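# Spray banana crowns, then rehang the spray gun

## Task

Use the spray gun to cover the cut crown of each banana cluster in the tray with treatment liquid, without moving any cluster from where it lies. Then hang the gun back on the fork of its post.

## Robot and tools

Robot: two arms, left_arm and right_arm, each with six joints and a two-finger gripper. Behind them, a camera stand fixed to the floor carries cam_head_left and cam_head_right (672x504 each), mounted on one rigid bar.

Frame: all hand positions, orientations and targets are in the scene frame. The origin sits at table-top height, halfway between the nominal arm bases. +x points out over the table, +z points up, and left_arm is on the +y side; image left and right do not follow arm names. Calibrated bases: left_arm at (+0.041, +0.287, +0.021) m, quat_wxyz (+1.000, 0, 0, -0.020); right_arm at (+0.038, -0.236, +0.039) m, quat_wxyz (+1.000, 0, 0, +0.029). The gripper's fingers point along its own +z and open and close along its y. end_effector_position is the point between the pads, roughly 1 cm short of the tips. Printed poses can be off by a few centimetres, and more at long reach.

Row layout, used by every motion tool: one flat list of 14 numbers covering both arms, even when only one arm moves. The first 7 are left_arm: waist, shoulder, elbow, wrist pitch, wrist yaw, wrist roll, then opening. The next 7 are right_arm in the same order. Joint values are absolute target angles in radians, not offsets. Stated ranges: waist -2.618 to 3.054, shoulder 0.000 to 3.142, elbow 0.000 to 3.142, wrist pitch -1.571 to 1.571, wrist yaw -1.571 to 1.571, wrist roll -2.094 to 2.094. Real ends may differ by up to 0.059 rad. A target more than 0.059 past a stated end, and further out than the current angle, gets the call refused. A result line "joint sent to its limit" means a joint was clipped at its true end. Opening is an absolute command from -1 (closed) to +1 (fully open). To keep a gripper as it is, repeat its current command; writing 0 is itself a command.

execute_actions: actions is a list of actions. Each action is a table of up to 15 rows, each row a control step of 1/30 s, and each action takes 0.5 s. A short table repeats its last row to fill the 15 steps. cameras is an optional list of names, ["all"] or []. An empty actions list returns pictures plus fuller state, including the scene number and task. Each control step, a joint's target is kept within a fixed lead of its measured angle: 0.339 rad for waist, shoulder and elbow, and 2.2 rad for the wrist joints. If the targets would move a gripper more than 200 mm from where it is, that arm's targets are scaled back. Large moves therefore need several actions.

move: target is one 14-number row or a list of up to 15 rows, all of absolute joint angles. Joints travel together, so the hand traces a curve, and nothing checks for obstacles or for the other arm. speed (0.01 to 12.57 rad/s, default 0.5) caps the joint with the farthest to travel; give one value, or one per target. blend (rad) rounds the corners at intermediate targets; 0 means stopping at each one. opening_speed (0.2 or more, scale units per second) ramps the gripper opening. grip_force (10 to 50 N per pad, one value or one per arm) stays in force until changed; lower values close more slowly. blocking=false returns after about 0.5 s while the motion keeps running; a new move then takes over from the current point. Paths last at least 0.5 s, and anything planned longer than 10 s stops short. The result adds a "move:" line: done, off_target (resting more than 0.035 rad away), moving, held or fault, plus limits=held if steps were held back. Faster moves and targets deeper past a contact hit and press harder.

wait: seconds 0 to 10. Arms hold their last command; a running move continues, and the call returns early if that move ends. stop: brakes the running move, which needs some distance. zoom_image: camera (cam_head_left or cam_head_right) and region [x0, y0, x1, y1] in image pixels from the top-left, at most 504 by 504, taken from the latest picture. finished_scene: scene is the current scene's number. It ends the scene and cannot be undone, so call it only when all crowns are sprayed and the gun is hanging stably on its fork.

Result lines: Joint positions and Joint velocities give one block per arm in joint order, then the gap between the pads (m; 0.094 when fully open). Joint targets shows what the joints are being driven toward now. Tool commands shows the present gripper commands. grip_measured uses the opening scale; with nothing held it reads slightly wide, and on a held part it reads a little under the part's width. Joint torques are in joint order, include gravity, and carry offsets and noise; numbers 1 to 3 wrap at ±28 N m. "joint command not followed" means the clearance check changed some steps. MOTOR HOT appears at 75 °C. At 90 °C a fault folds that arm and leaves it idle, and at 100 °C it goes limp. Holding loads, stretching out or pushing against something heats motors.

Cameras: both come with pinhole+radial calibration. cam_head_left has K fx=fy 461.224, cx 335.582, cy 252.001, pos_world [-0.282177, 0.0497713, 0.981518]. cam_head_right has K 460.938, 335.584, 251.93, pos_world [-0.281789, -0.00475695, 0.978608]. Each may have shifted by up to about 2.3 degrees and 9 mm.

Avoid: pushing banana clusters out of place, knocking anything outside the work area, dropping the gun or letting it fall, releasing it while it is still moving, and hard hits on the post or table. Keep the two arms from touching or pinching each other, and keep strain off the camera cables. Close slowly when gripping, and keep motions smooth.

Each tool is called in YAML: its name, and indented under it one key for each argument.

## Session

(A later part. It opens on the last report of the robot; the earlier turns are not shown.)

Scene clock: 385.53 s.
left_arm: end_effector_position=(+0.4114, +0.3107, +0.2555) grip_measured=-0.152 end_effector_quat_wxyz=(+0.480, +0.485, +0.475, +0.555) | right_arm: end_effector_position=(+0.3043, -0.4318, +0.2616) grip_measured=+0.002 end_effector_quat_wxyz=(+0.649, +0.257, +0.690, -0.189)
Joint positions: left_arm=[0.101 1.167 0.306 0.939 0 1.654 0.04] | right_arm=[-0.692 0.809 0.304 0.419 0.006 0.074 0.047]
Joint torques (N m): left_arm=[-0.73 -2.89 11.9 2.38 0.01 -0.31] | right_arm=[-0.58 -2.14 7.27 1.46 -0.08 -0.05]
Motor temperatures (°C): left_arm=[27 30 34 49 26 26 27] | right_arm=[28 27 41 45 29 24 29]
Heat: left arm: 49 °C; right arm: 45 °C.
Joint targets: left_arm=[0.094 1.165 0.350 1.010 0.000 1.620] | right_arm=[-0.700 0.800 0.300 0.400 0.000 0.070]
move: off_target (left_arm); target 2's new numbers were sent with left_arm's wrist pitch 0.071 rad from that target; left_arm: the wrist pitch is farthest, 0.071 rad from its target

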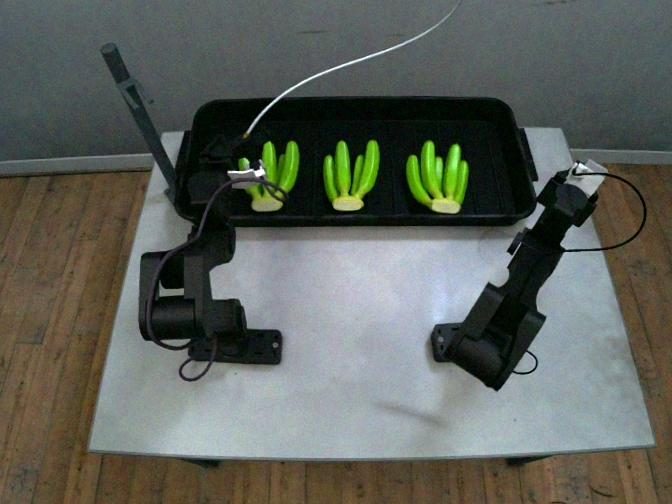

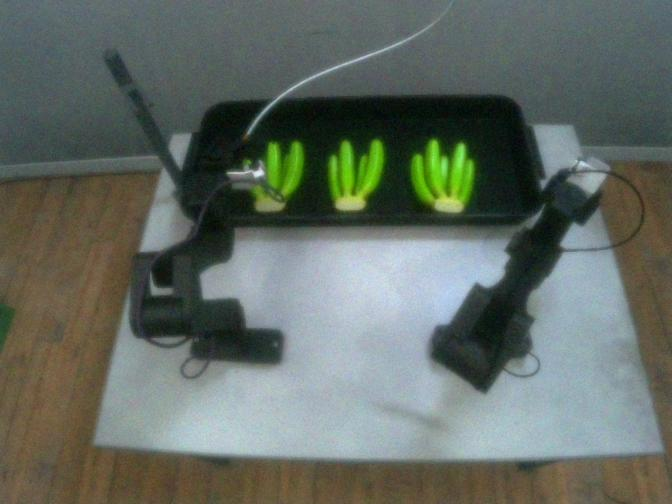

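move:
  target: [0.094,1.165,0.35,1.01,0,1.62,-0.6,-0.7,0.8,0.3,0.4,0,0.07,0]
  cameras: ["all"]

zoom_image:
  camera: "cam_head_left"
  region: [220, 120, 300, 220]

zoom_image:
  camera: "cam_head_left"
  region: [310, 120, 390, 220]

Scene clock: 393.90 s.
left_arm: end_effector_position=(+0.4114, +0.3107, +0.2555) grip_measured=-0.155 end_effector_quat_wxyz=(+0.481, +0.485, +0.475, +0.555) | right_arm: end_effector_position=(+0.3043, -0.4318, +0.2616) grip_measured=+0.002 end_effector_quat_wxyz=(+0.649, +0.257, +0.690, -0.189)
Joint positions: left_arm=[0.101 1.167 0.306 0.939 0 1.653 0.04] | right_arm=[-0.692 0.809 0.304 0.419 0.006 0.074 0.047]
Joint torques (N m): left_arm=[-0.62 -2.91 11.88 2.39 0 -0.32] | right_arm=[-0.83 -2 7.32 1.51 -0.11 -0.08]
Heat: left arm: 50 °C; right arm: 45 °C.
Joint targets: left_arm=[0.094 1.165 0.350 1.010 0.000 1.620] | right_arm=[-0.700 0.800 0.300 0.400 0.000 0.070]
move: off_target (left_arm); left_arm: the wrist pitch is farthest, 0.071 rad from its target

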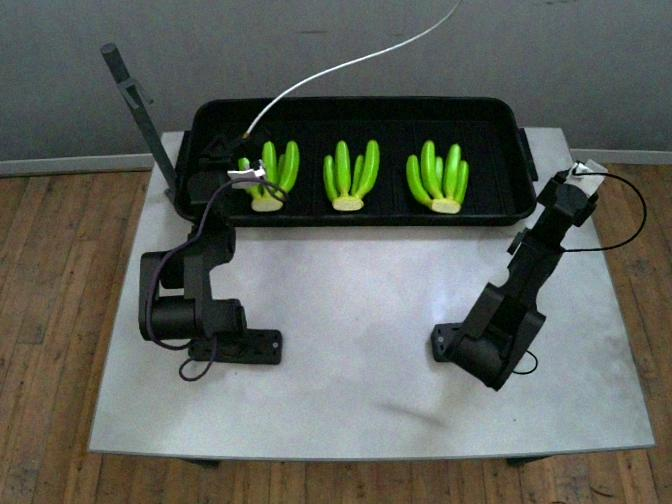

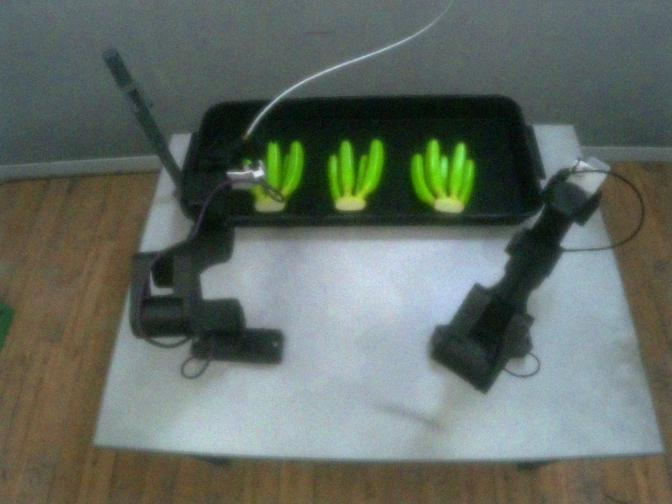

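Scaled by 5.040 from the camera's 672x504 image, which has a finer 960x720 frame.

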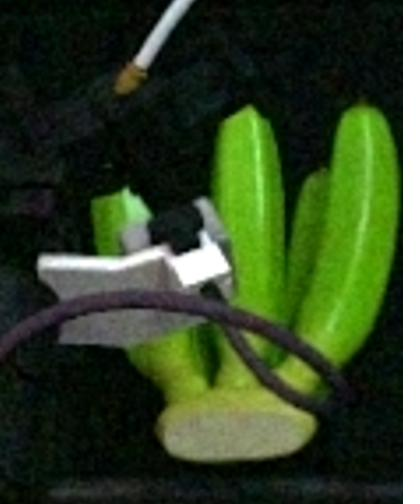

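Scaled by 5.040 from the camera's 672x504 image, which has a finer 960x720 frame.

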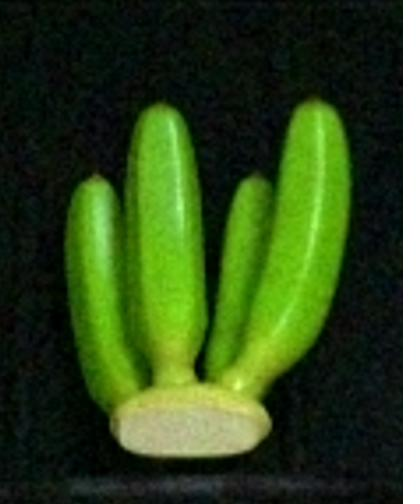

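wait:
  seconds: 1.5
  cameras: ["all"]

zoom_image:
  camera: "cam_head_left"
  region: [245, 180, 295, 220]

zoom_image:
  camera: "cam_head_left"
  region: [325, 180, 375, 220]

zoom_image:
  camera: "cam_head_left"
  region: [420, 180, 470, 220]

Scene clock: 411.13 s.
left_arm: end_effector_position=(+0.4114, +0.3107, +0.2555) grip_measured=-0.155 end_effector_quat_wxyz=(+0.481, +0.485, +0.475, +0.555) | right_arm: end_effector_position=(+0.3043, -0.4318, +0.2616) grip_measured=+0.002 end_effector_quat_wxyz=(+0.649, +0.257, +0.690, -0.189)
Joint positions: left_arm=[0.101 1.167 0.306 0.939 0 1.653 0.04] | right_arm=[-0.692 0.809 0.304 0.419 0.006 0.074 0.047]
Joint torques (N m): left_arm=[-0.72 -2.91 11.88 2.38 -0.01 -0.3] | right_arm=[-0.68 -1.96 7.35 1.5 -0.09 -0.03]
Heat: left arm: 51 °C; right arm: 45 °C.
Joint targets: left_arm=[0.094 1.165 0.350 1.010 0.000 1.620] | right_arm=[-0.700 0.800 0.300 0.400 0.000 0.070]
Tool commands: left_gripper/opening=-0.6 right_gripper/opening=+0.0
wait: 1.50 s; at rest from the start

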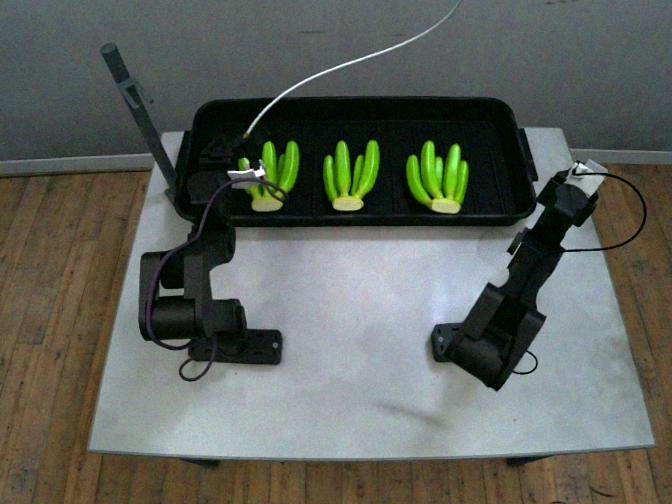

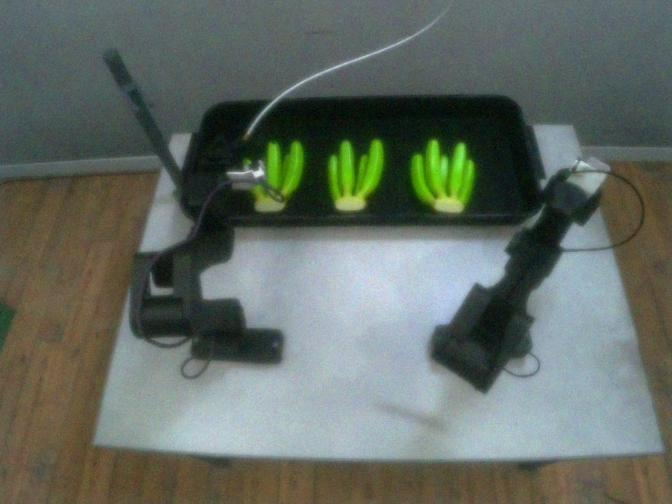

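Scaled by 10.080 from the camera's 672x504 image, which has a finer 960x720 frame.

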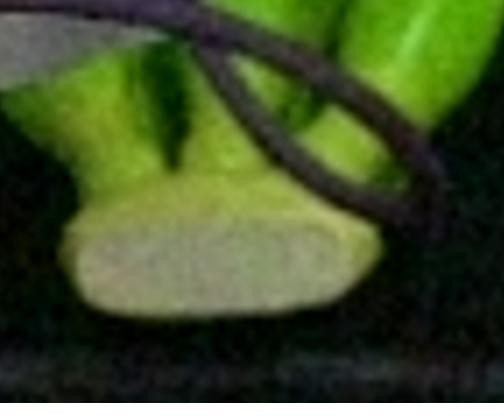

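Scaled by 10.080 from the camera's 672x504 image, which has a finer 960x720 frame.

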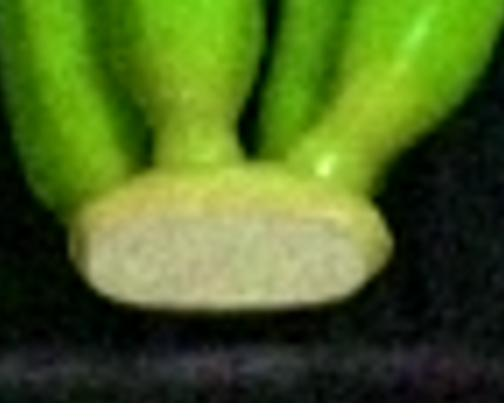

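Scaled by 10.080 from the camera's 672x504 image, which has a finer 960x720 frame.

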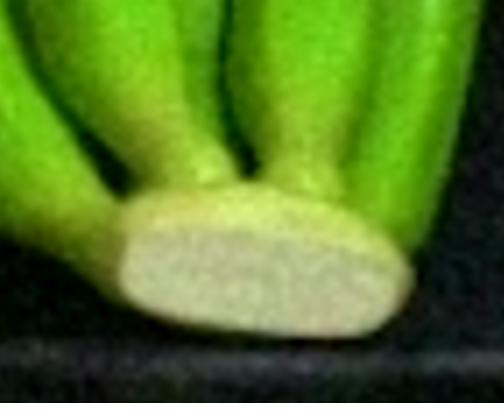

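move:
  target:
    - [0.12,1.165,0.35,1.08,0,1.58,-0.6,-0.7,0.8,0.3,0.4,0,0.07,0]
    - [0.12,1.165,0.35,0.95,0,1.58,-0.6,-0.7,0.8,0.3,0.4,0,0.07,0]
    - [0.12,1.165,0.35,1.15,0,1.58,-0.6,-0.7,0.8,0.3,0.4,0,0.07,0]
  speed: 0.1
  cameras: ["all"]

zoom_image:
  camera: "cam_head_left"
  region: [220, 120, 300, 220]

zoom_image:
  camera: "cam_head_right"
  region: [220, 120, 300, 220]

Scene clock: 430.03 s.
left_arm: end_effector_position=(+0.4073, +0.3151, +0.2835) grip_measured=-0.155 end_effector_quat_wxyz=(+0.512, +0.443, +0.457, +0.577) | right_arm: end_effector_position=(+0.3043, -0.4318, +0.2616) grip_measured=+0.002 end_effector_quat_wxyz=(+0.649, +0.257, +0.690, -0.189)
Joint positions: left_arm=[0.113 1.167 0.306 1.052 0 1.615 0.04] | right_arm=[-0.692 0.809 0.304 0.419 0.006 0.074 0.047]
Joint torques (N m): left_arm=[0.65 -2.82 11.81 2.57 0.01 -0.31] | right_arm=[-0.53 -1.87 7.43 1.51 -0.1 -0.02]
Heat: left arm: 51 °C; right arm: 45 °C.
Joint targets: left_arm=[0.120 1.165 0.350 1.150 0.000 1.580] | right_arm=[-0.700 0.800 0.300 0.400 0.000 0.070]
move: off_target (left_arm); left_arm: the wrist pitch is farthest, 0.098 rad from its target

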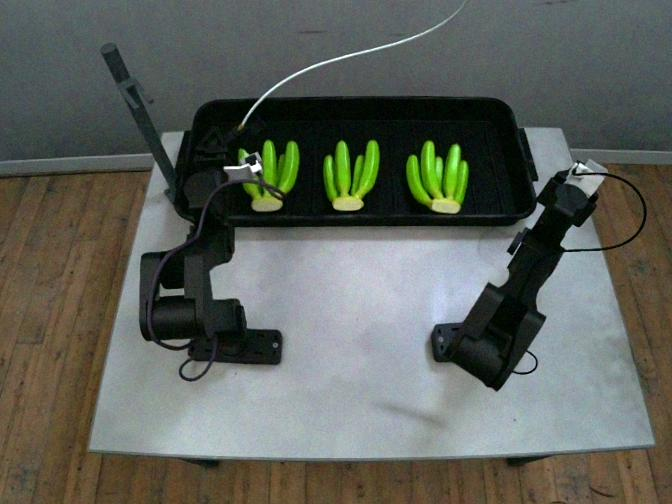

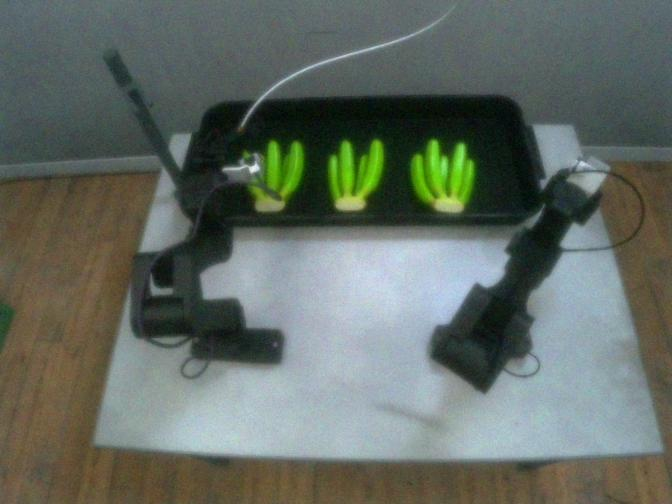

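Scaled by 5.040 from the camera's 672x504 image, which has a finer 960x720 frame.

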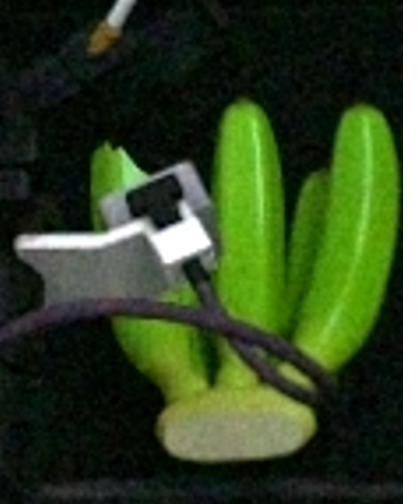

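Scaled by 5.040 from the camera's 672x504 image, which has a finer 960x720 frame.

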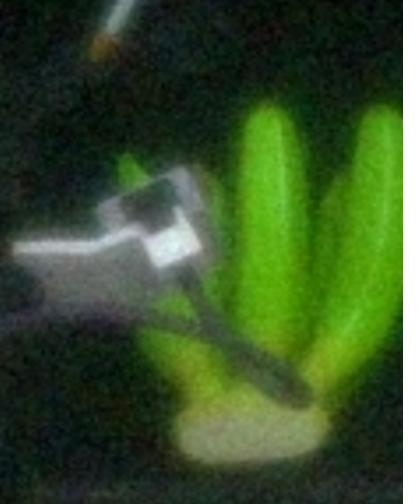

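move:
  target: [-0.43,1.614,0.62,1.2,0,1.57,-0.6,-0.7,0.8,0.3,0.4,0,0.07,0]
  speed: 0.6
  grip_force: 25
  cameras: ["all"]

zoom_image:
  camera: "cam_head_left"
  region: [230, 110, 380, 230]

zoom_image:
  camera: "cam_head_left"
  region: [245, 180, 295, 220]

zoom_image:
  camera: "cam_head_left"
  region: [420, 180, 470, 220]

Scene clock: 442.20 s.
left_arm: end_effector_position=(+0.4502, +0.0811, +0.2427) grip_measured=-0.147 end_effector_quat_wxyz=(+0.617, +0.586, +0.347, +0.395) | right_arm: end_effector_position=(+0.3043, -0.4318, +0.2616) grip_measured=+0.002 end_effector_quat_wxyz=(+0.649, +0.257, +0.690, -0.189)
Joint positions: left_arm=[-0.43 1.611 0.58 1.104 -0.004 1.605 0.04] | right_arm=[-0.692 0.809 0.304 0.419 0.006 0.074 0.047]
Joint torques (N m): left_arm=[0.01 -5.87 10.74 2.63 0.03 -0.33] | right_arm=[-0.66 -1.89 7.41 1.51 -0.08 -0.03]
Heat: left arm: 53 °C; right arm: 45 °C.
Joint targets: left_arm=[-0.430 1.614 0.620 1.200 0.000 1.570] | right_arm=[-0.700 0.800 0.300 0.400 0.000 0.070]
grip_force (N): 25, 25
move: off_target (left_arm); left_arm: the wrist pitch is farthest, 0.096 rad from its target

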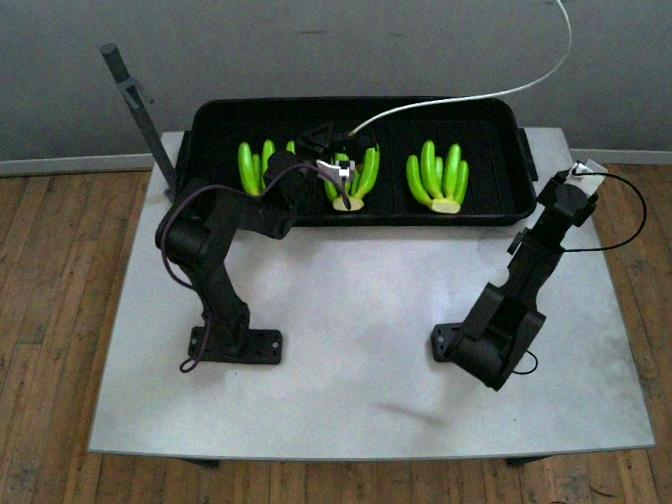

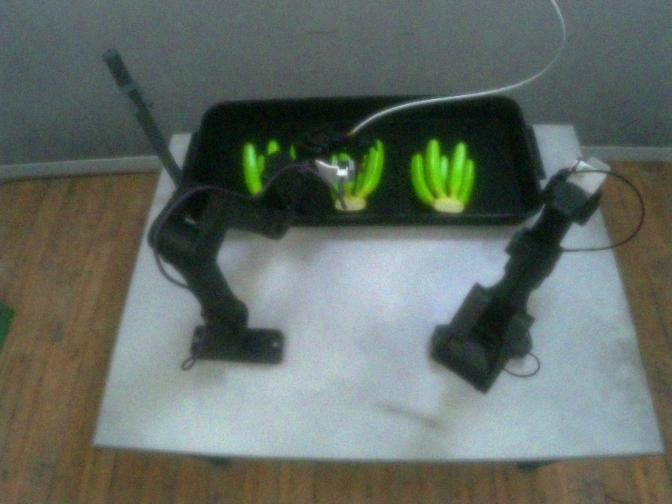

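Scaled by 3.360 from the camera's 672x504 image, which has a finer 960x720 frame.

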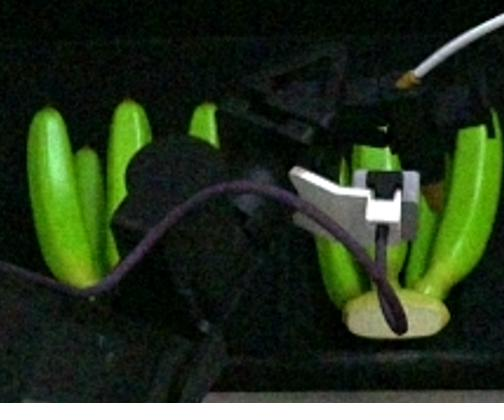

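Scaled by 10.080 from the camera's 672x504 image, which has a finer 960x720 frame.

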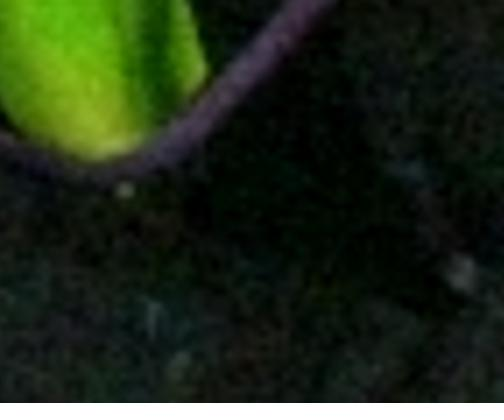

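Scaled by 10.080 from the camera's 672x504 image, which has a finer 960x720 frame.

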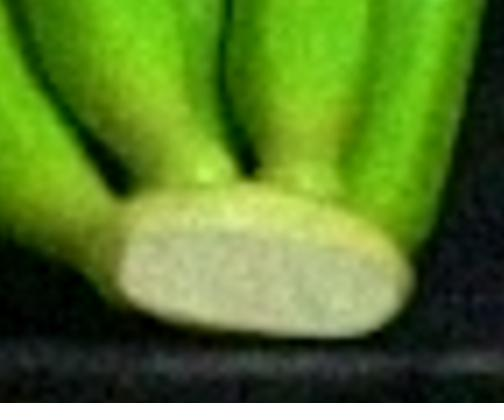

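zoom_image:
  camera: "cam_head_left"
  region: [325, 180, 375, 220]

move:
  target:
    - [-0.43,1.614,0.62,1.2,0,1.57,-0.6,-0.7,0.8,0.3,0.4,0,0.07,0]
    - [-0.43,1.56,0.62,1.16,0,1.57,-0.6,-0.7,0.8,0.3,0.4,0,0.07,0]
    - [-0.46,1.6,0.62,1.25,0,1.57,-0.6,-0.7,0.8,0.3,0.4,0,0.07,0]
  speed: 0.1
  grip_force: 50
  cameras: ["all"]

zoom_image:
  camera: "cam_head_left"
  region: [325, 180, 375, 220]

Scaled by 10.080 from the camera's 672x504 image, which has a finer 960x720 frame.

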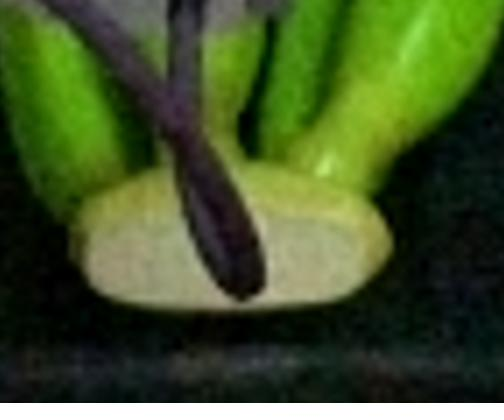

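Scene clock: 454.30 s.
left_arm: end_effector_position=(+0.4434, +0.0730, +0.2570) grip_measured=-0.155 end_effector_quat_wxyz=(+0.635, +0.574, +0.332, +0.396) | right_arm: end_effector_position=(+0.3043, -0.4318, +0.2616) grip_measured=+0.002 end_effector_quat_wxyz=(+0.649, +0.257, +0.690, -0.189)
Joint positions: left_arm=[-0.453 1.598 0.58 1.138 -0.004 1.604 0.04] | right_arm=[-0.692 0.809 0.304 0.419 0.006 0.074 0.047]
Joint torques (N m): left_arm=[-0.73 -5.85 10.78 2.75 0.05 -0.33] | right_arm=[-0.59 -2.02 7.46 1.5 -0.09 -0.05]
Motor temperatures (°C): left_arm=[27 30 34 54 26 26 28] | right_arm=[27 27 41 45 29 24 29]
Heat: left arm: 54 °C; right arm: 45 °C.
Joint targets: left_arm=[-0.460 1.600 0.620 1.250 0.000 1.570] | right_arm=[-0.700 0.800 0.300 0.400 0.000 0.070]
move: off_target (left_arm); left_arm: the wrist pitch is farthest, 0.112 rad from its target

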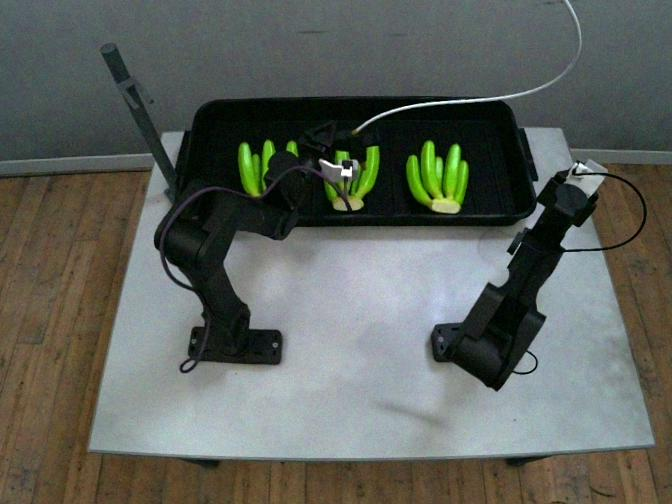

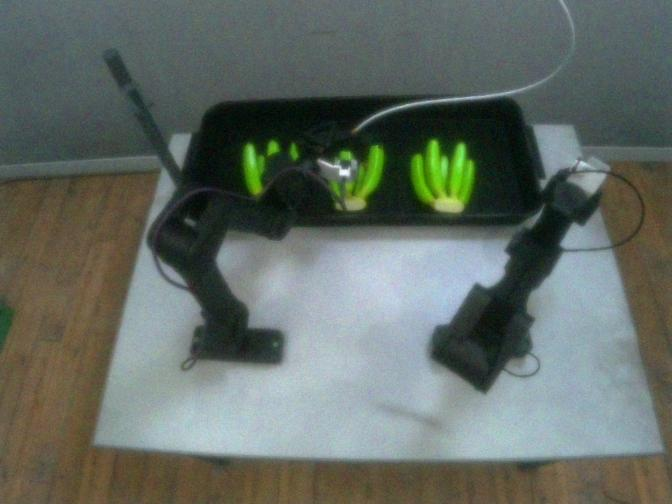

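Scaled by 10.080 from the camera's 672x504 image, which has a finer 960x720 frame.

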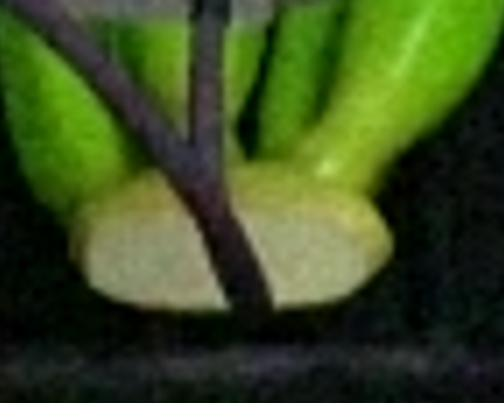

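move:
  target: [-0.813,2.127,1.34,1.02,0,1.57,-0.6,-0.7,0.8,0.3,0.4,0,0.07,0]
  speed: 0.5
  grip_force: 25
  cameras: ["all"]

zoom_image:
  camera: "cam_head_left"
  region: [245, 180, 295, 220]

zoom_image:
  camera: "cam_head_left"
  region: [325, 180, 375, 220]

zoom_image:
  camera: "cam_head_left"
  region: [420, 180, 470, 220]

zoom_image:
  camera: "cam_head_left"
  region: [330, 110, 490, 230]

Scene clock: 467.67 s.
left_arm: end_effector_position=(+0.4465, -0.1766, +0.2660) grip_measured=-0.147 end_effector_quat_wxyz=(+0.706, +0.613, +0.219, +0.279) | right_arm: end_effector_position=(+0.3043, -0.4318, +0.2616) grip_measured=+0.002 end_effector_quat_wxyz=(+0.649, +0.257, +0.690, -0.189)
Joint positions: left_arm=[-0.815 2.116 1.297 0.971 -0.003 1.604 0.04] | right_arm=[-0.692 0.809 0.304 0.419 0.006 0.074 0.047]
Joint torques (N m): left_arm=[0.14 -10.21 11.81 2.11 0.05 -0.3] | right_arm=[-0.64 -2.03 7.32 1.49 -0.13 -0.04]
Heat: left arm: 54 °C; right arm: 45 °C.
Joint targets: left_arm=[-0.813 2.127 1.340 1.020 0.000 1.570] | right_arm=[-0.700 0.800 0.300 0.400 0.000 0.070]
grip_force (N): 25, 25
move: off_target (left_arm); left_arm: the wrist pitch is farthest, 0.049 rad from its target

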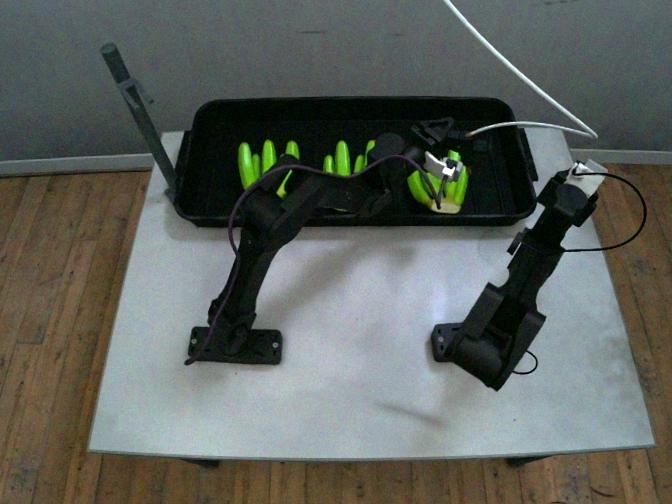

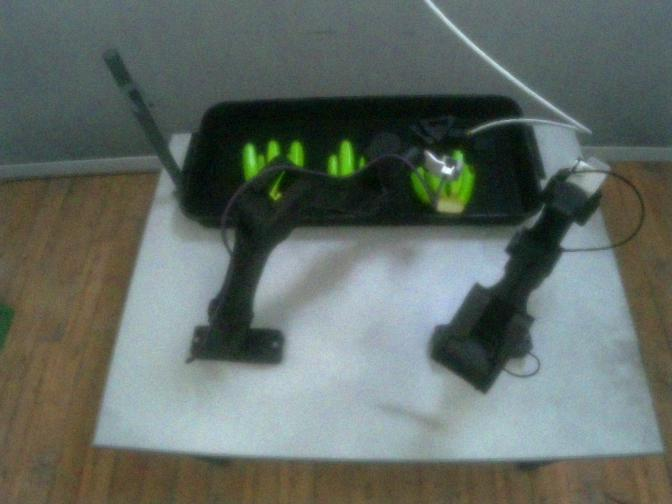

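Scaled by 10.080 from the camera's 672x504 image, which has a finer 960x720 frame.

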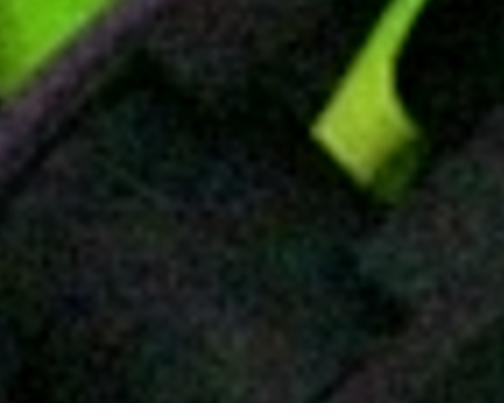

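Scaled by 10.080 from the camera's 672x504 image, which has a finer 960x720 frame.

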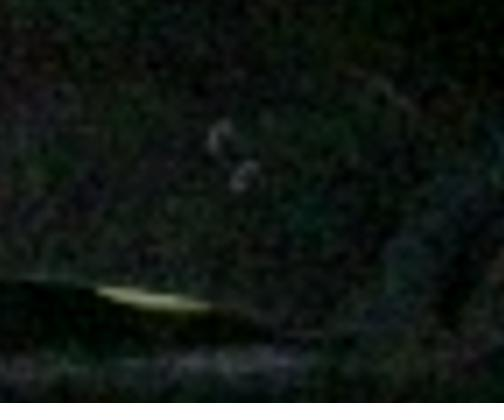

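Scaled by 10.080 from the camera's 672x504 image, which has a finer 960x720 frame.

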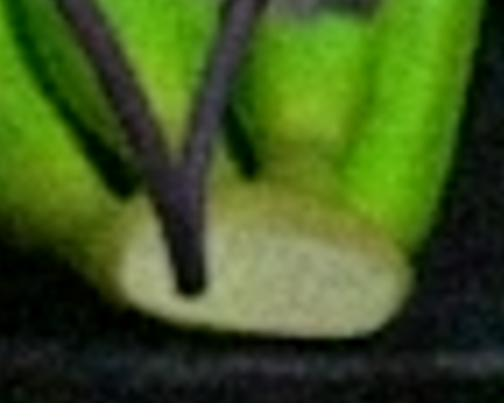

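Scaled by 3.150 from the camera's 672x504 image, which has a finer 960x720 frame.

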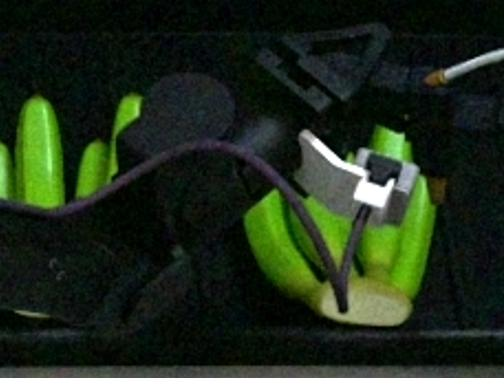

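move:
  target: [-0.8,1.927,1.253,0.667,0,1.57,-0.6,-0.7,0.8,0.3,0.4,0,0.07,0]
  speed: 0.4
  grip_force: 50
  cameras: ["all"]

zoom_image:
  camera: "cam_head_left"
  region: [380, 110, 500, 230]

zoom_image:
  camera: "cam_head_right"
  region: [380, 110, 500, 230]

Scene clock: 510.23 s.
left_arm: end_effector_position=(+0.4384, -0.1600, +0.2430) grip_measured=-0.155 end_effector_quat_wxyz=(+0.625, +0.695, +0.252, +0.250) | right_arm: end_effector_position=(+0.3043, -0.4318, +0.2616) grip_measured=+0.002 end_effector_quat_wxyz=(+0.649, +0.257, +0.690, -0.189)
Joint positions: left_arm=[-0.807 1.978 1.26 0.624 -0.003 1.602 0.04] | right_arm=[-0.692 0.809 0.304 0.419 0.006 0.074 0.047]
Joint torques (N m): left_arm=[0.72 -14.74 7.35 2.11 0.04 -0.32] | right_arm=[-0.76 -1.77 7.42 1.48 -0.11 -0.08]
Motor temperatures (°C): left_arm=[27 35 36 51 26 26 28] | right_arm=[27 26 41 45 29 24 29]
Heat: left arm: 51 °C; right arm: 45 °C.
Joint targets: left_arm=[-0.800 1.927 1.253 0.667 0.000 1.570] | right_arm=[-0.700 0.800 0.300 0.400 0.000 0.070]
move: off_target (left_arm); left_arm: the shoulder is farthest, 0.051 rad from its target

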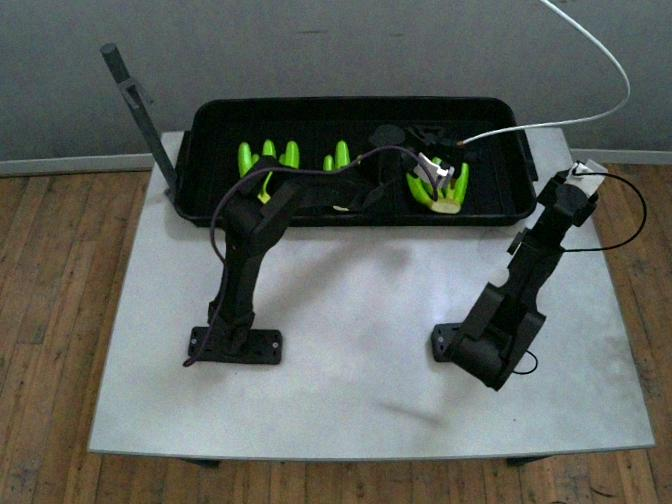

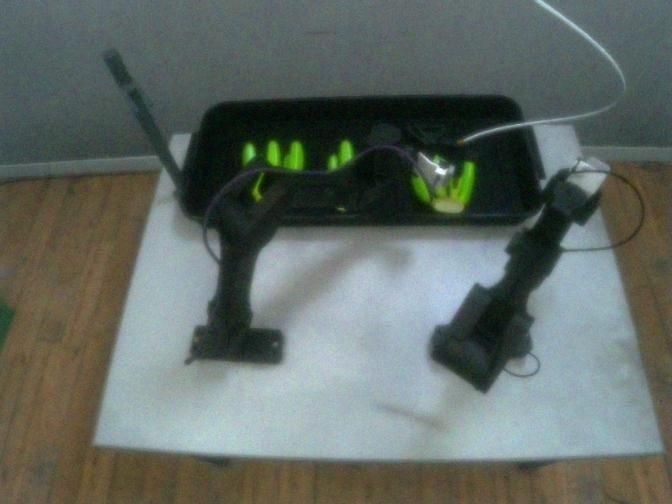

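Scaled by 4.200 from the camera's 672x504 image, which has a finer 960x720 frame.

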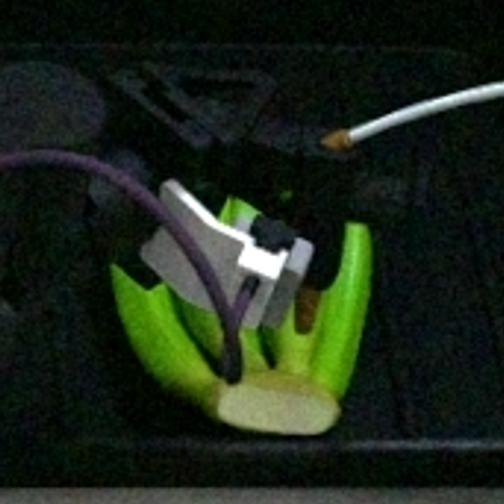

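Scaled by 4.200 from the camera's 672x504 image, which has a finer 960x720 frame.

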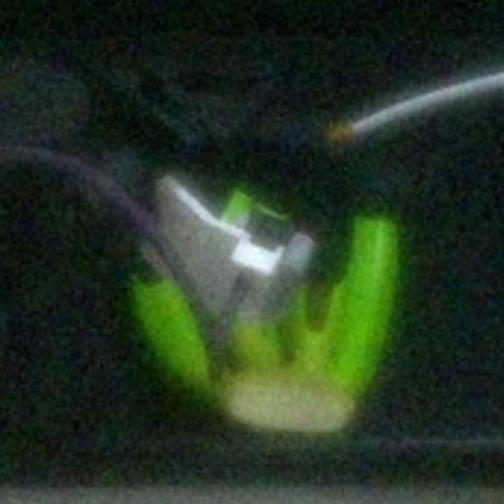

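move:
  target:
    - [-0.8,1.927,1.253,0.60,0,1.57,-0.6,-0.7,0.8,0.3,0.4,0,0.07,0]
    - [-0.78,1.927,1.253,0.667,0,1.57,-0.6,-0.7,0.8,0.3,0.4,0,0.07,0]
  speed: 0.07
  cameras: ["all"]

zoom_image:
  camera: "cam_head_left"
  region: [420, 180, 470, 220]

Scene clock: 521.63 s.
left_arm: end_effector_position=(+0.4470, -0.1514, +0.2379) grip_measured=-0.155 end_effector_quat_wxyz=(+0.616, +0.699, +0.262, +0.253) | right_arm: end_effector_position=(+0.3043, -0.4318, +0.2616) grip_measured=+0.002 end_effector_quat_wxyz=(+0.649, +0.257, +0.690, -0.189)
Joint positions: left_arm=[-0.787 1.978 1.26 0.604 -0.003 1.601 0.04] | right_arm=[-0.692 0.809 0.304 0.419 0.006 0.074 0.047]
Joint torques (N m): left_arm=[0.65 -14.76 7.23 2.31 0.03 -0.29] | right_arm=[-0.65 -2.1 7.38 1.5 -0.11 -0.04]
Heat: left arm: 51 °C; right arm: 45 °C.
Joint targets: left_arm=[-0.780 1.927 1.253 0.667 0.000 1.570] | right_arm=[-0.700 0.800 0.300 0.400 0.000 0.070]
move: off_target (left_arm); left_arm: the wrist pitch is farthest, 0.063 rad from its target

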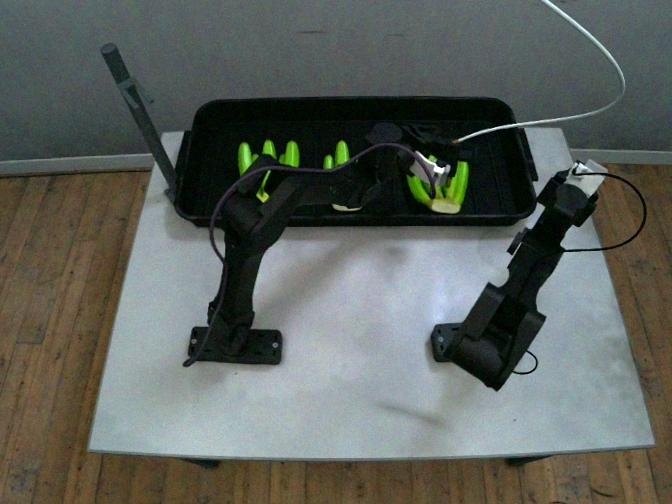

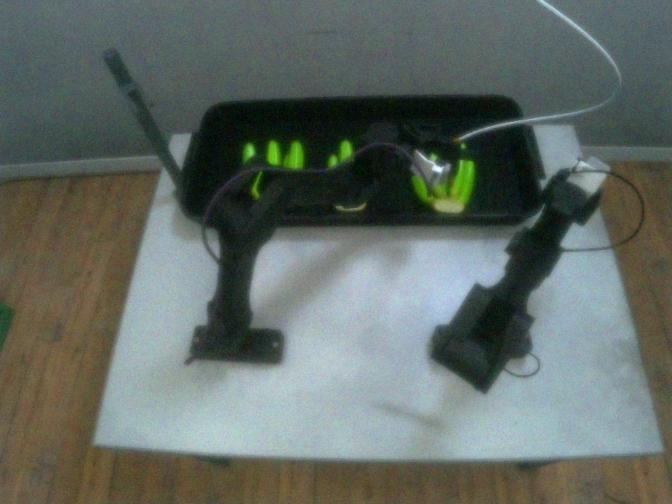

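Scaled by 10.080 from the camera's 672x504 image, which has a finer 960x720 frame.

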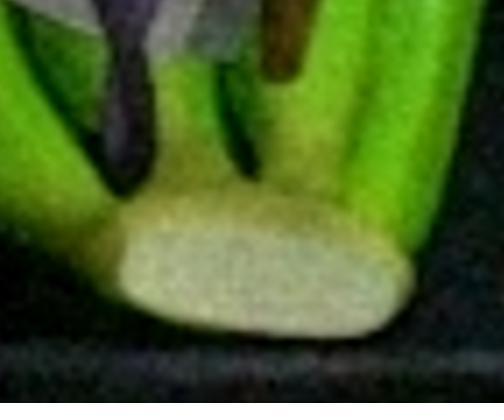

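move:
  target:
    - [-0.4,1.3,0.615,0.70,0,1.57,-0.6,-0.7,0.8,0.3,0.4,0,0.07,0]
  speed: 0.5
  cameras: ["all"]

zoom_image:
  camera: "cam_head_left"
  region: [290, 110, 410, 230]

zoom_image:
  camera: "cam_head_left"
  region: [420, 180, 470, 220]

zoom_image:
  camera: "cam_head_left"
  region: [325, 180, 375, 220]

Scene clock: 537.20 s.
left_arm: end_effector_position=(+0.4325, +0.1032, +0.2625) grip_measured=-0.155 end_effector_quat_wxyz=(+0.567, +0.625, +0.385, +0.374) | right_arm: end_effector_position=(+0.3043, -0.4318, +0.2616) grip_measured=+0.002 end_effector_quat_wxyz=(+0.649, +0.257, +0.690, -0.189)
Joint positions: left_arm=[-0.405 1.333 0.621 0.634 -0.007 1.601 0.04] | right_arm=[-0.692 0.809 0.304 0.419 0.006 0.074 0.047]
Joint torques (N m): left_arm=[0.47 -7.46 7.38 2.35 0.09 -0.28] | right_arm=[-0.61 -2.1 7.32 1.48 -0.06 -0.04]
Motor temperatures (°C): left_arm=[27 42 34 54 26 26 29] | right_arm=[27 26 41 45 29 24 29]
Heat: left arm: 54 °C; right arm: 45 °C.
Joint targets: left_arm=[-0.400 1.300 0.615 0.700 0.000 1.570] | right_arm=[-0.700 0.800 0.300 0.400 0.000 0.070]
move: off_target (left_arm); left_arm: the wrist pitch is farthest, 0.066 rad from its target

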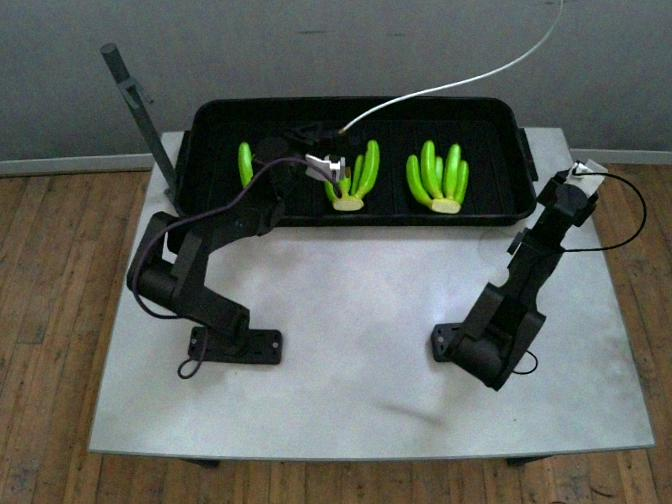

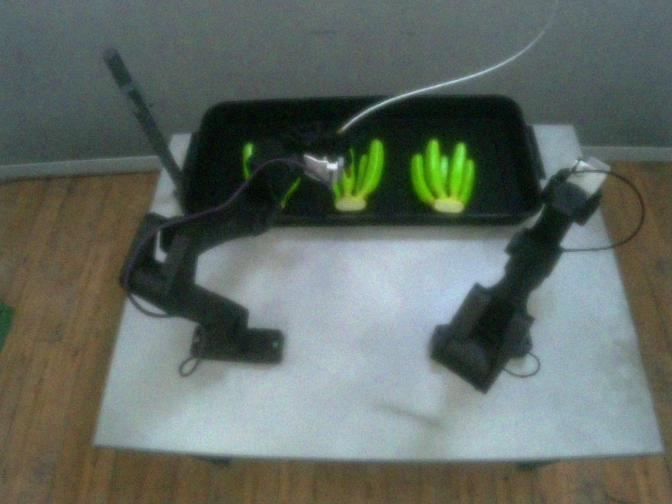

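Scaled by 4.200 from the camera's 672x504 image, which has a finer 960x720 frame.

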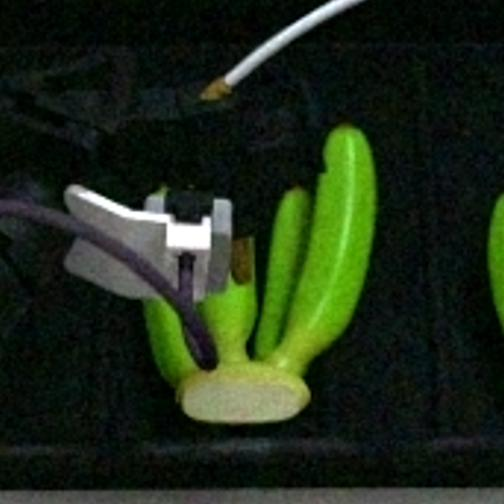

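Scaled by 10.080 from the camera's 672x504 image, which has a finer 960x720 frame.

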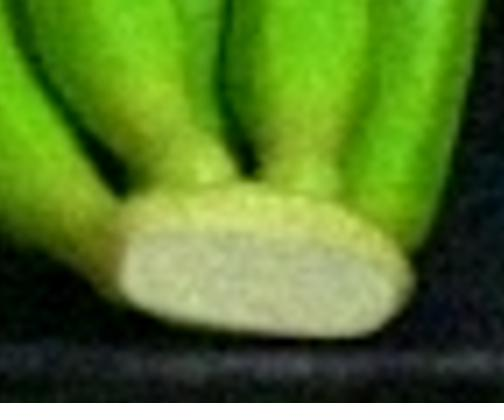

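Scaled by 10.080 from the camera's 672x504 image, which has a finer 960x720 frame.

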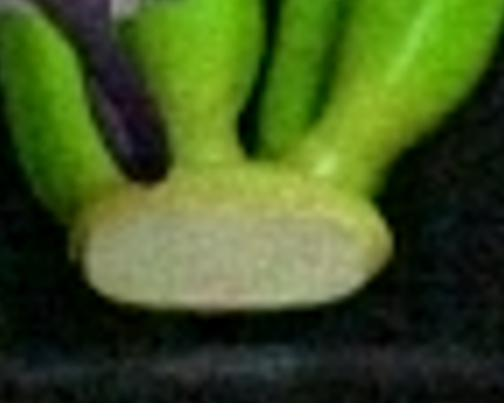

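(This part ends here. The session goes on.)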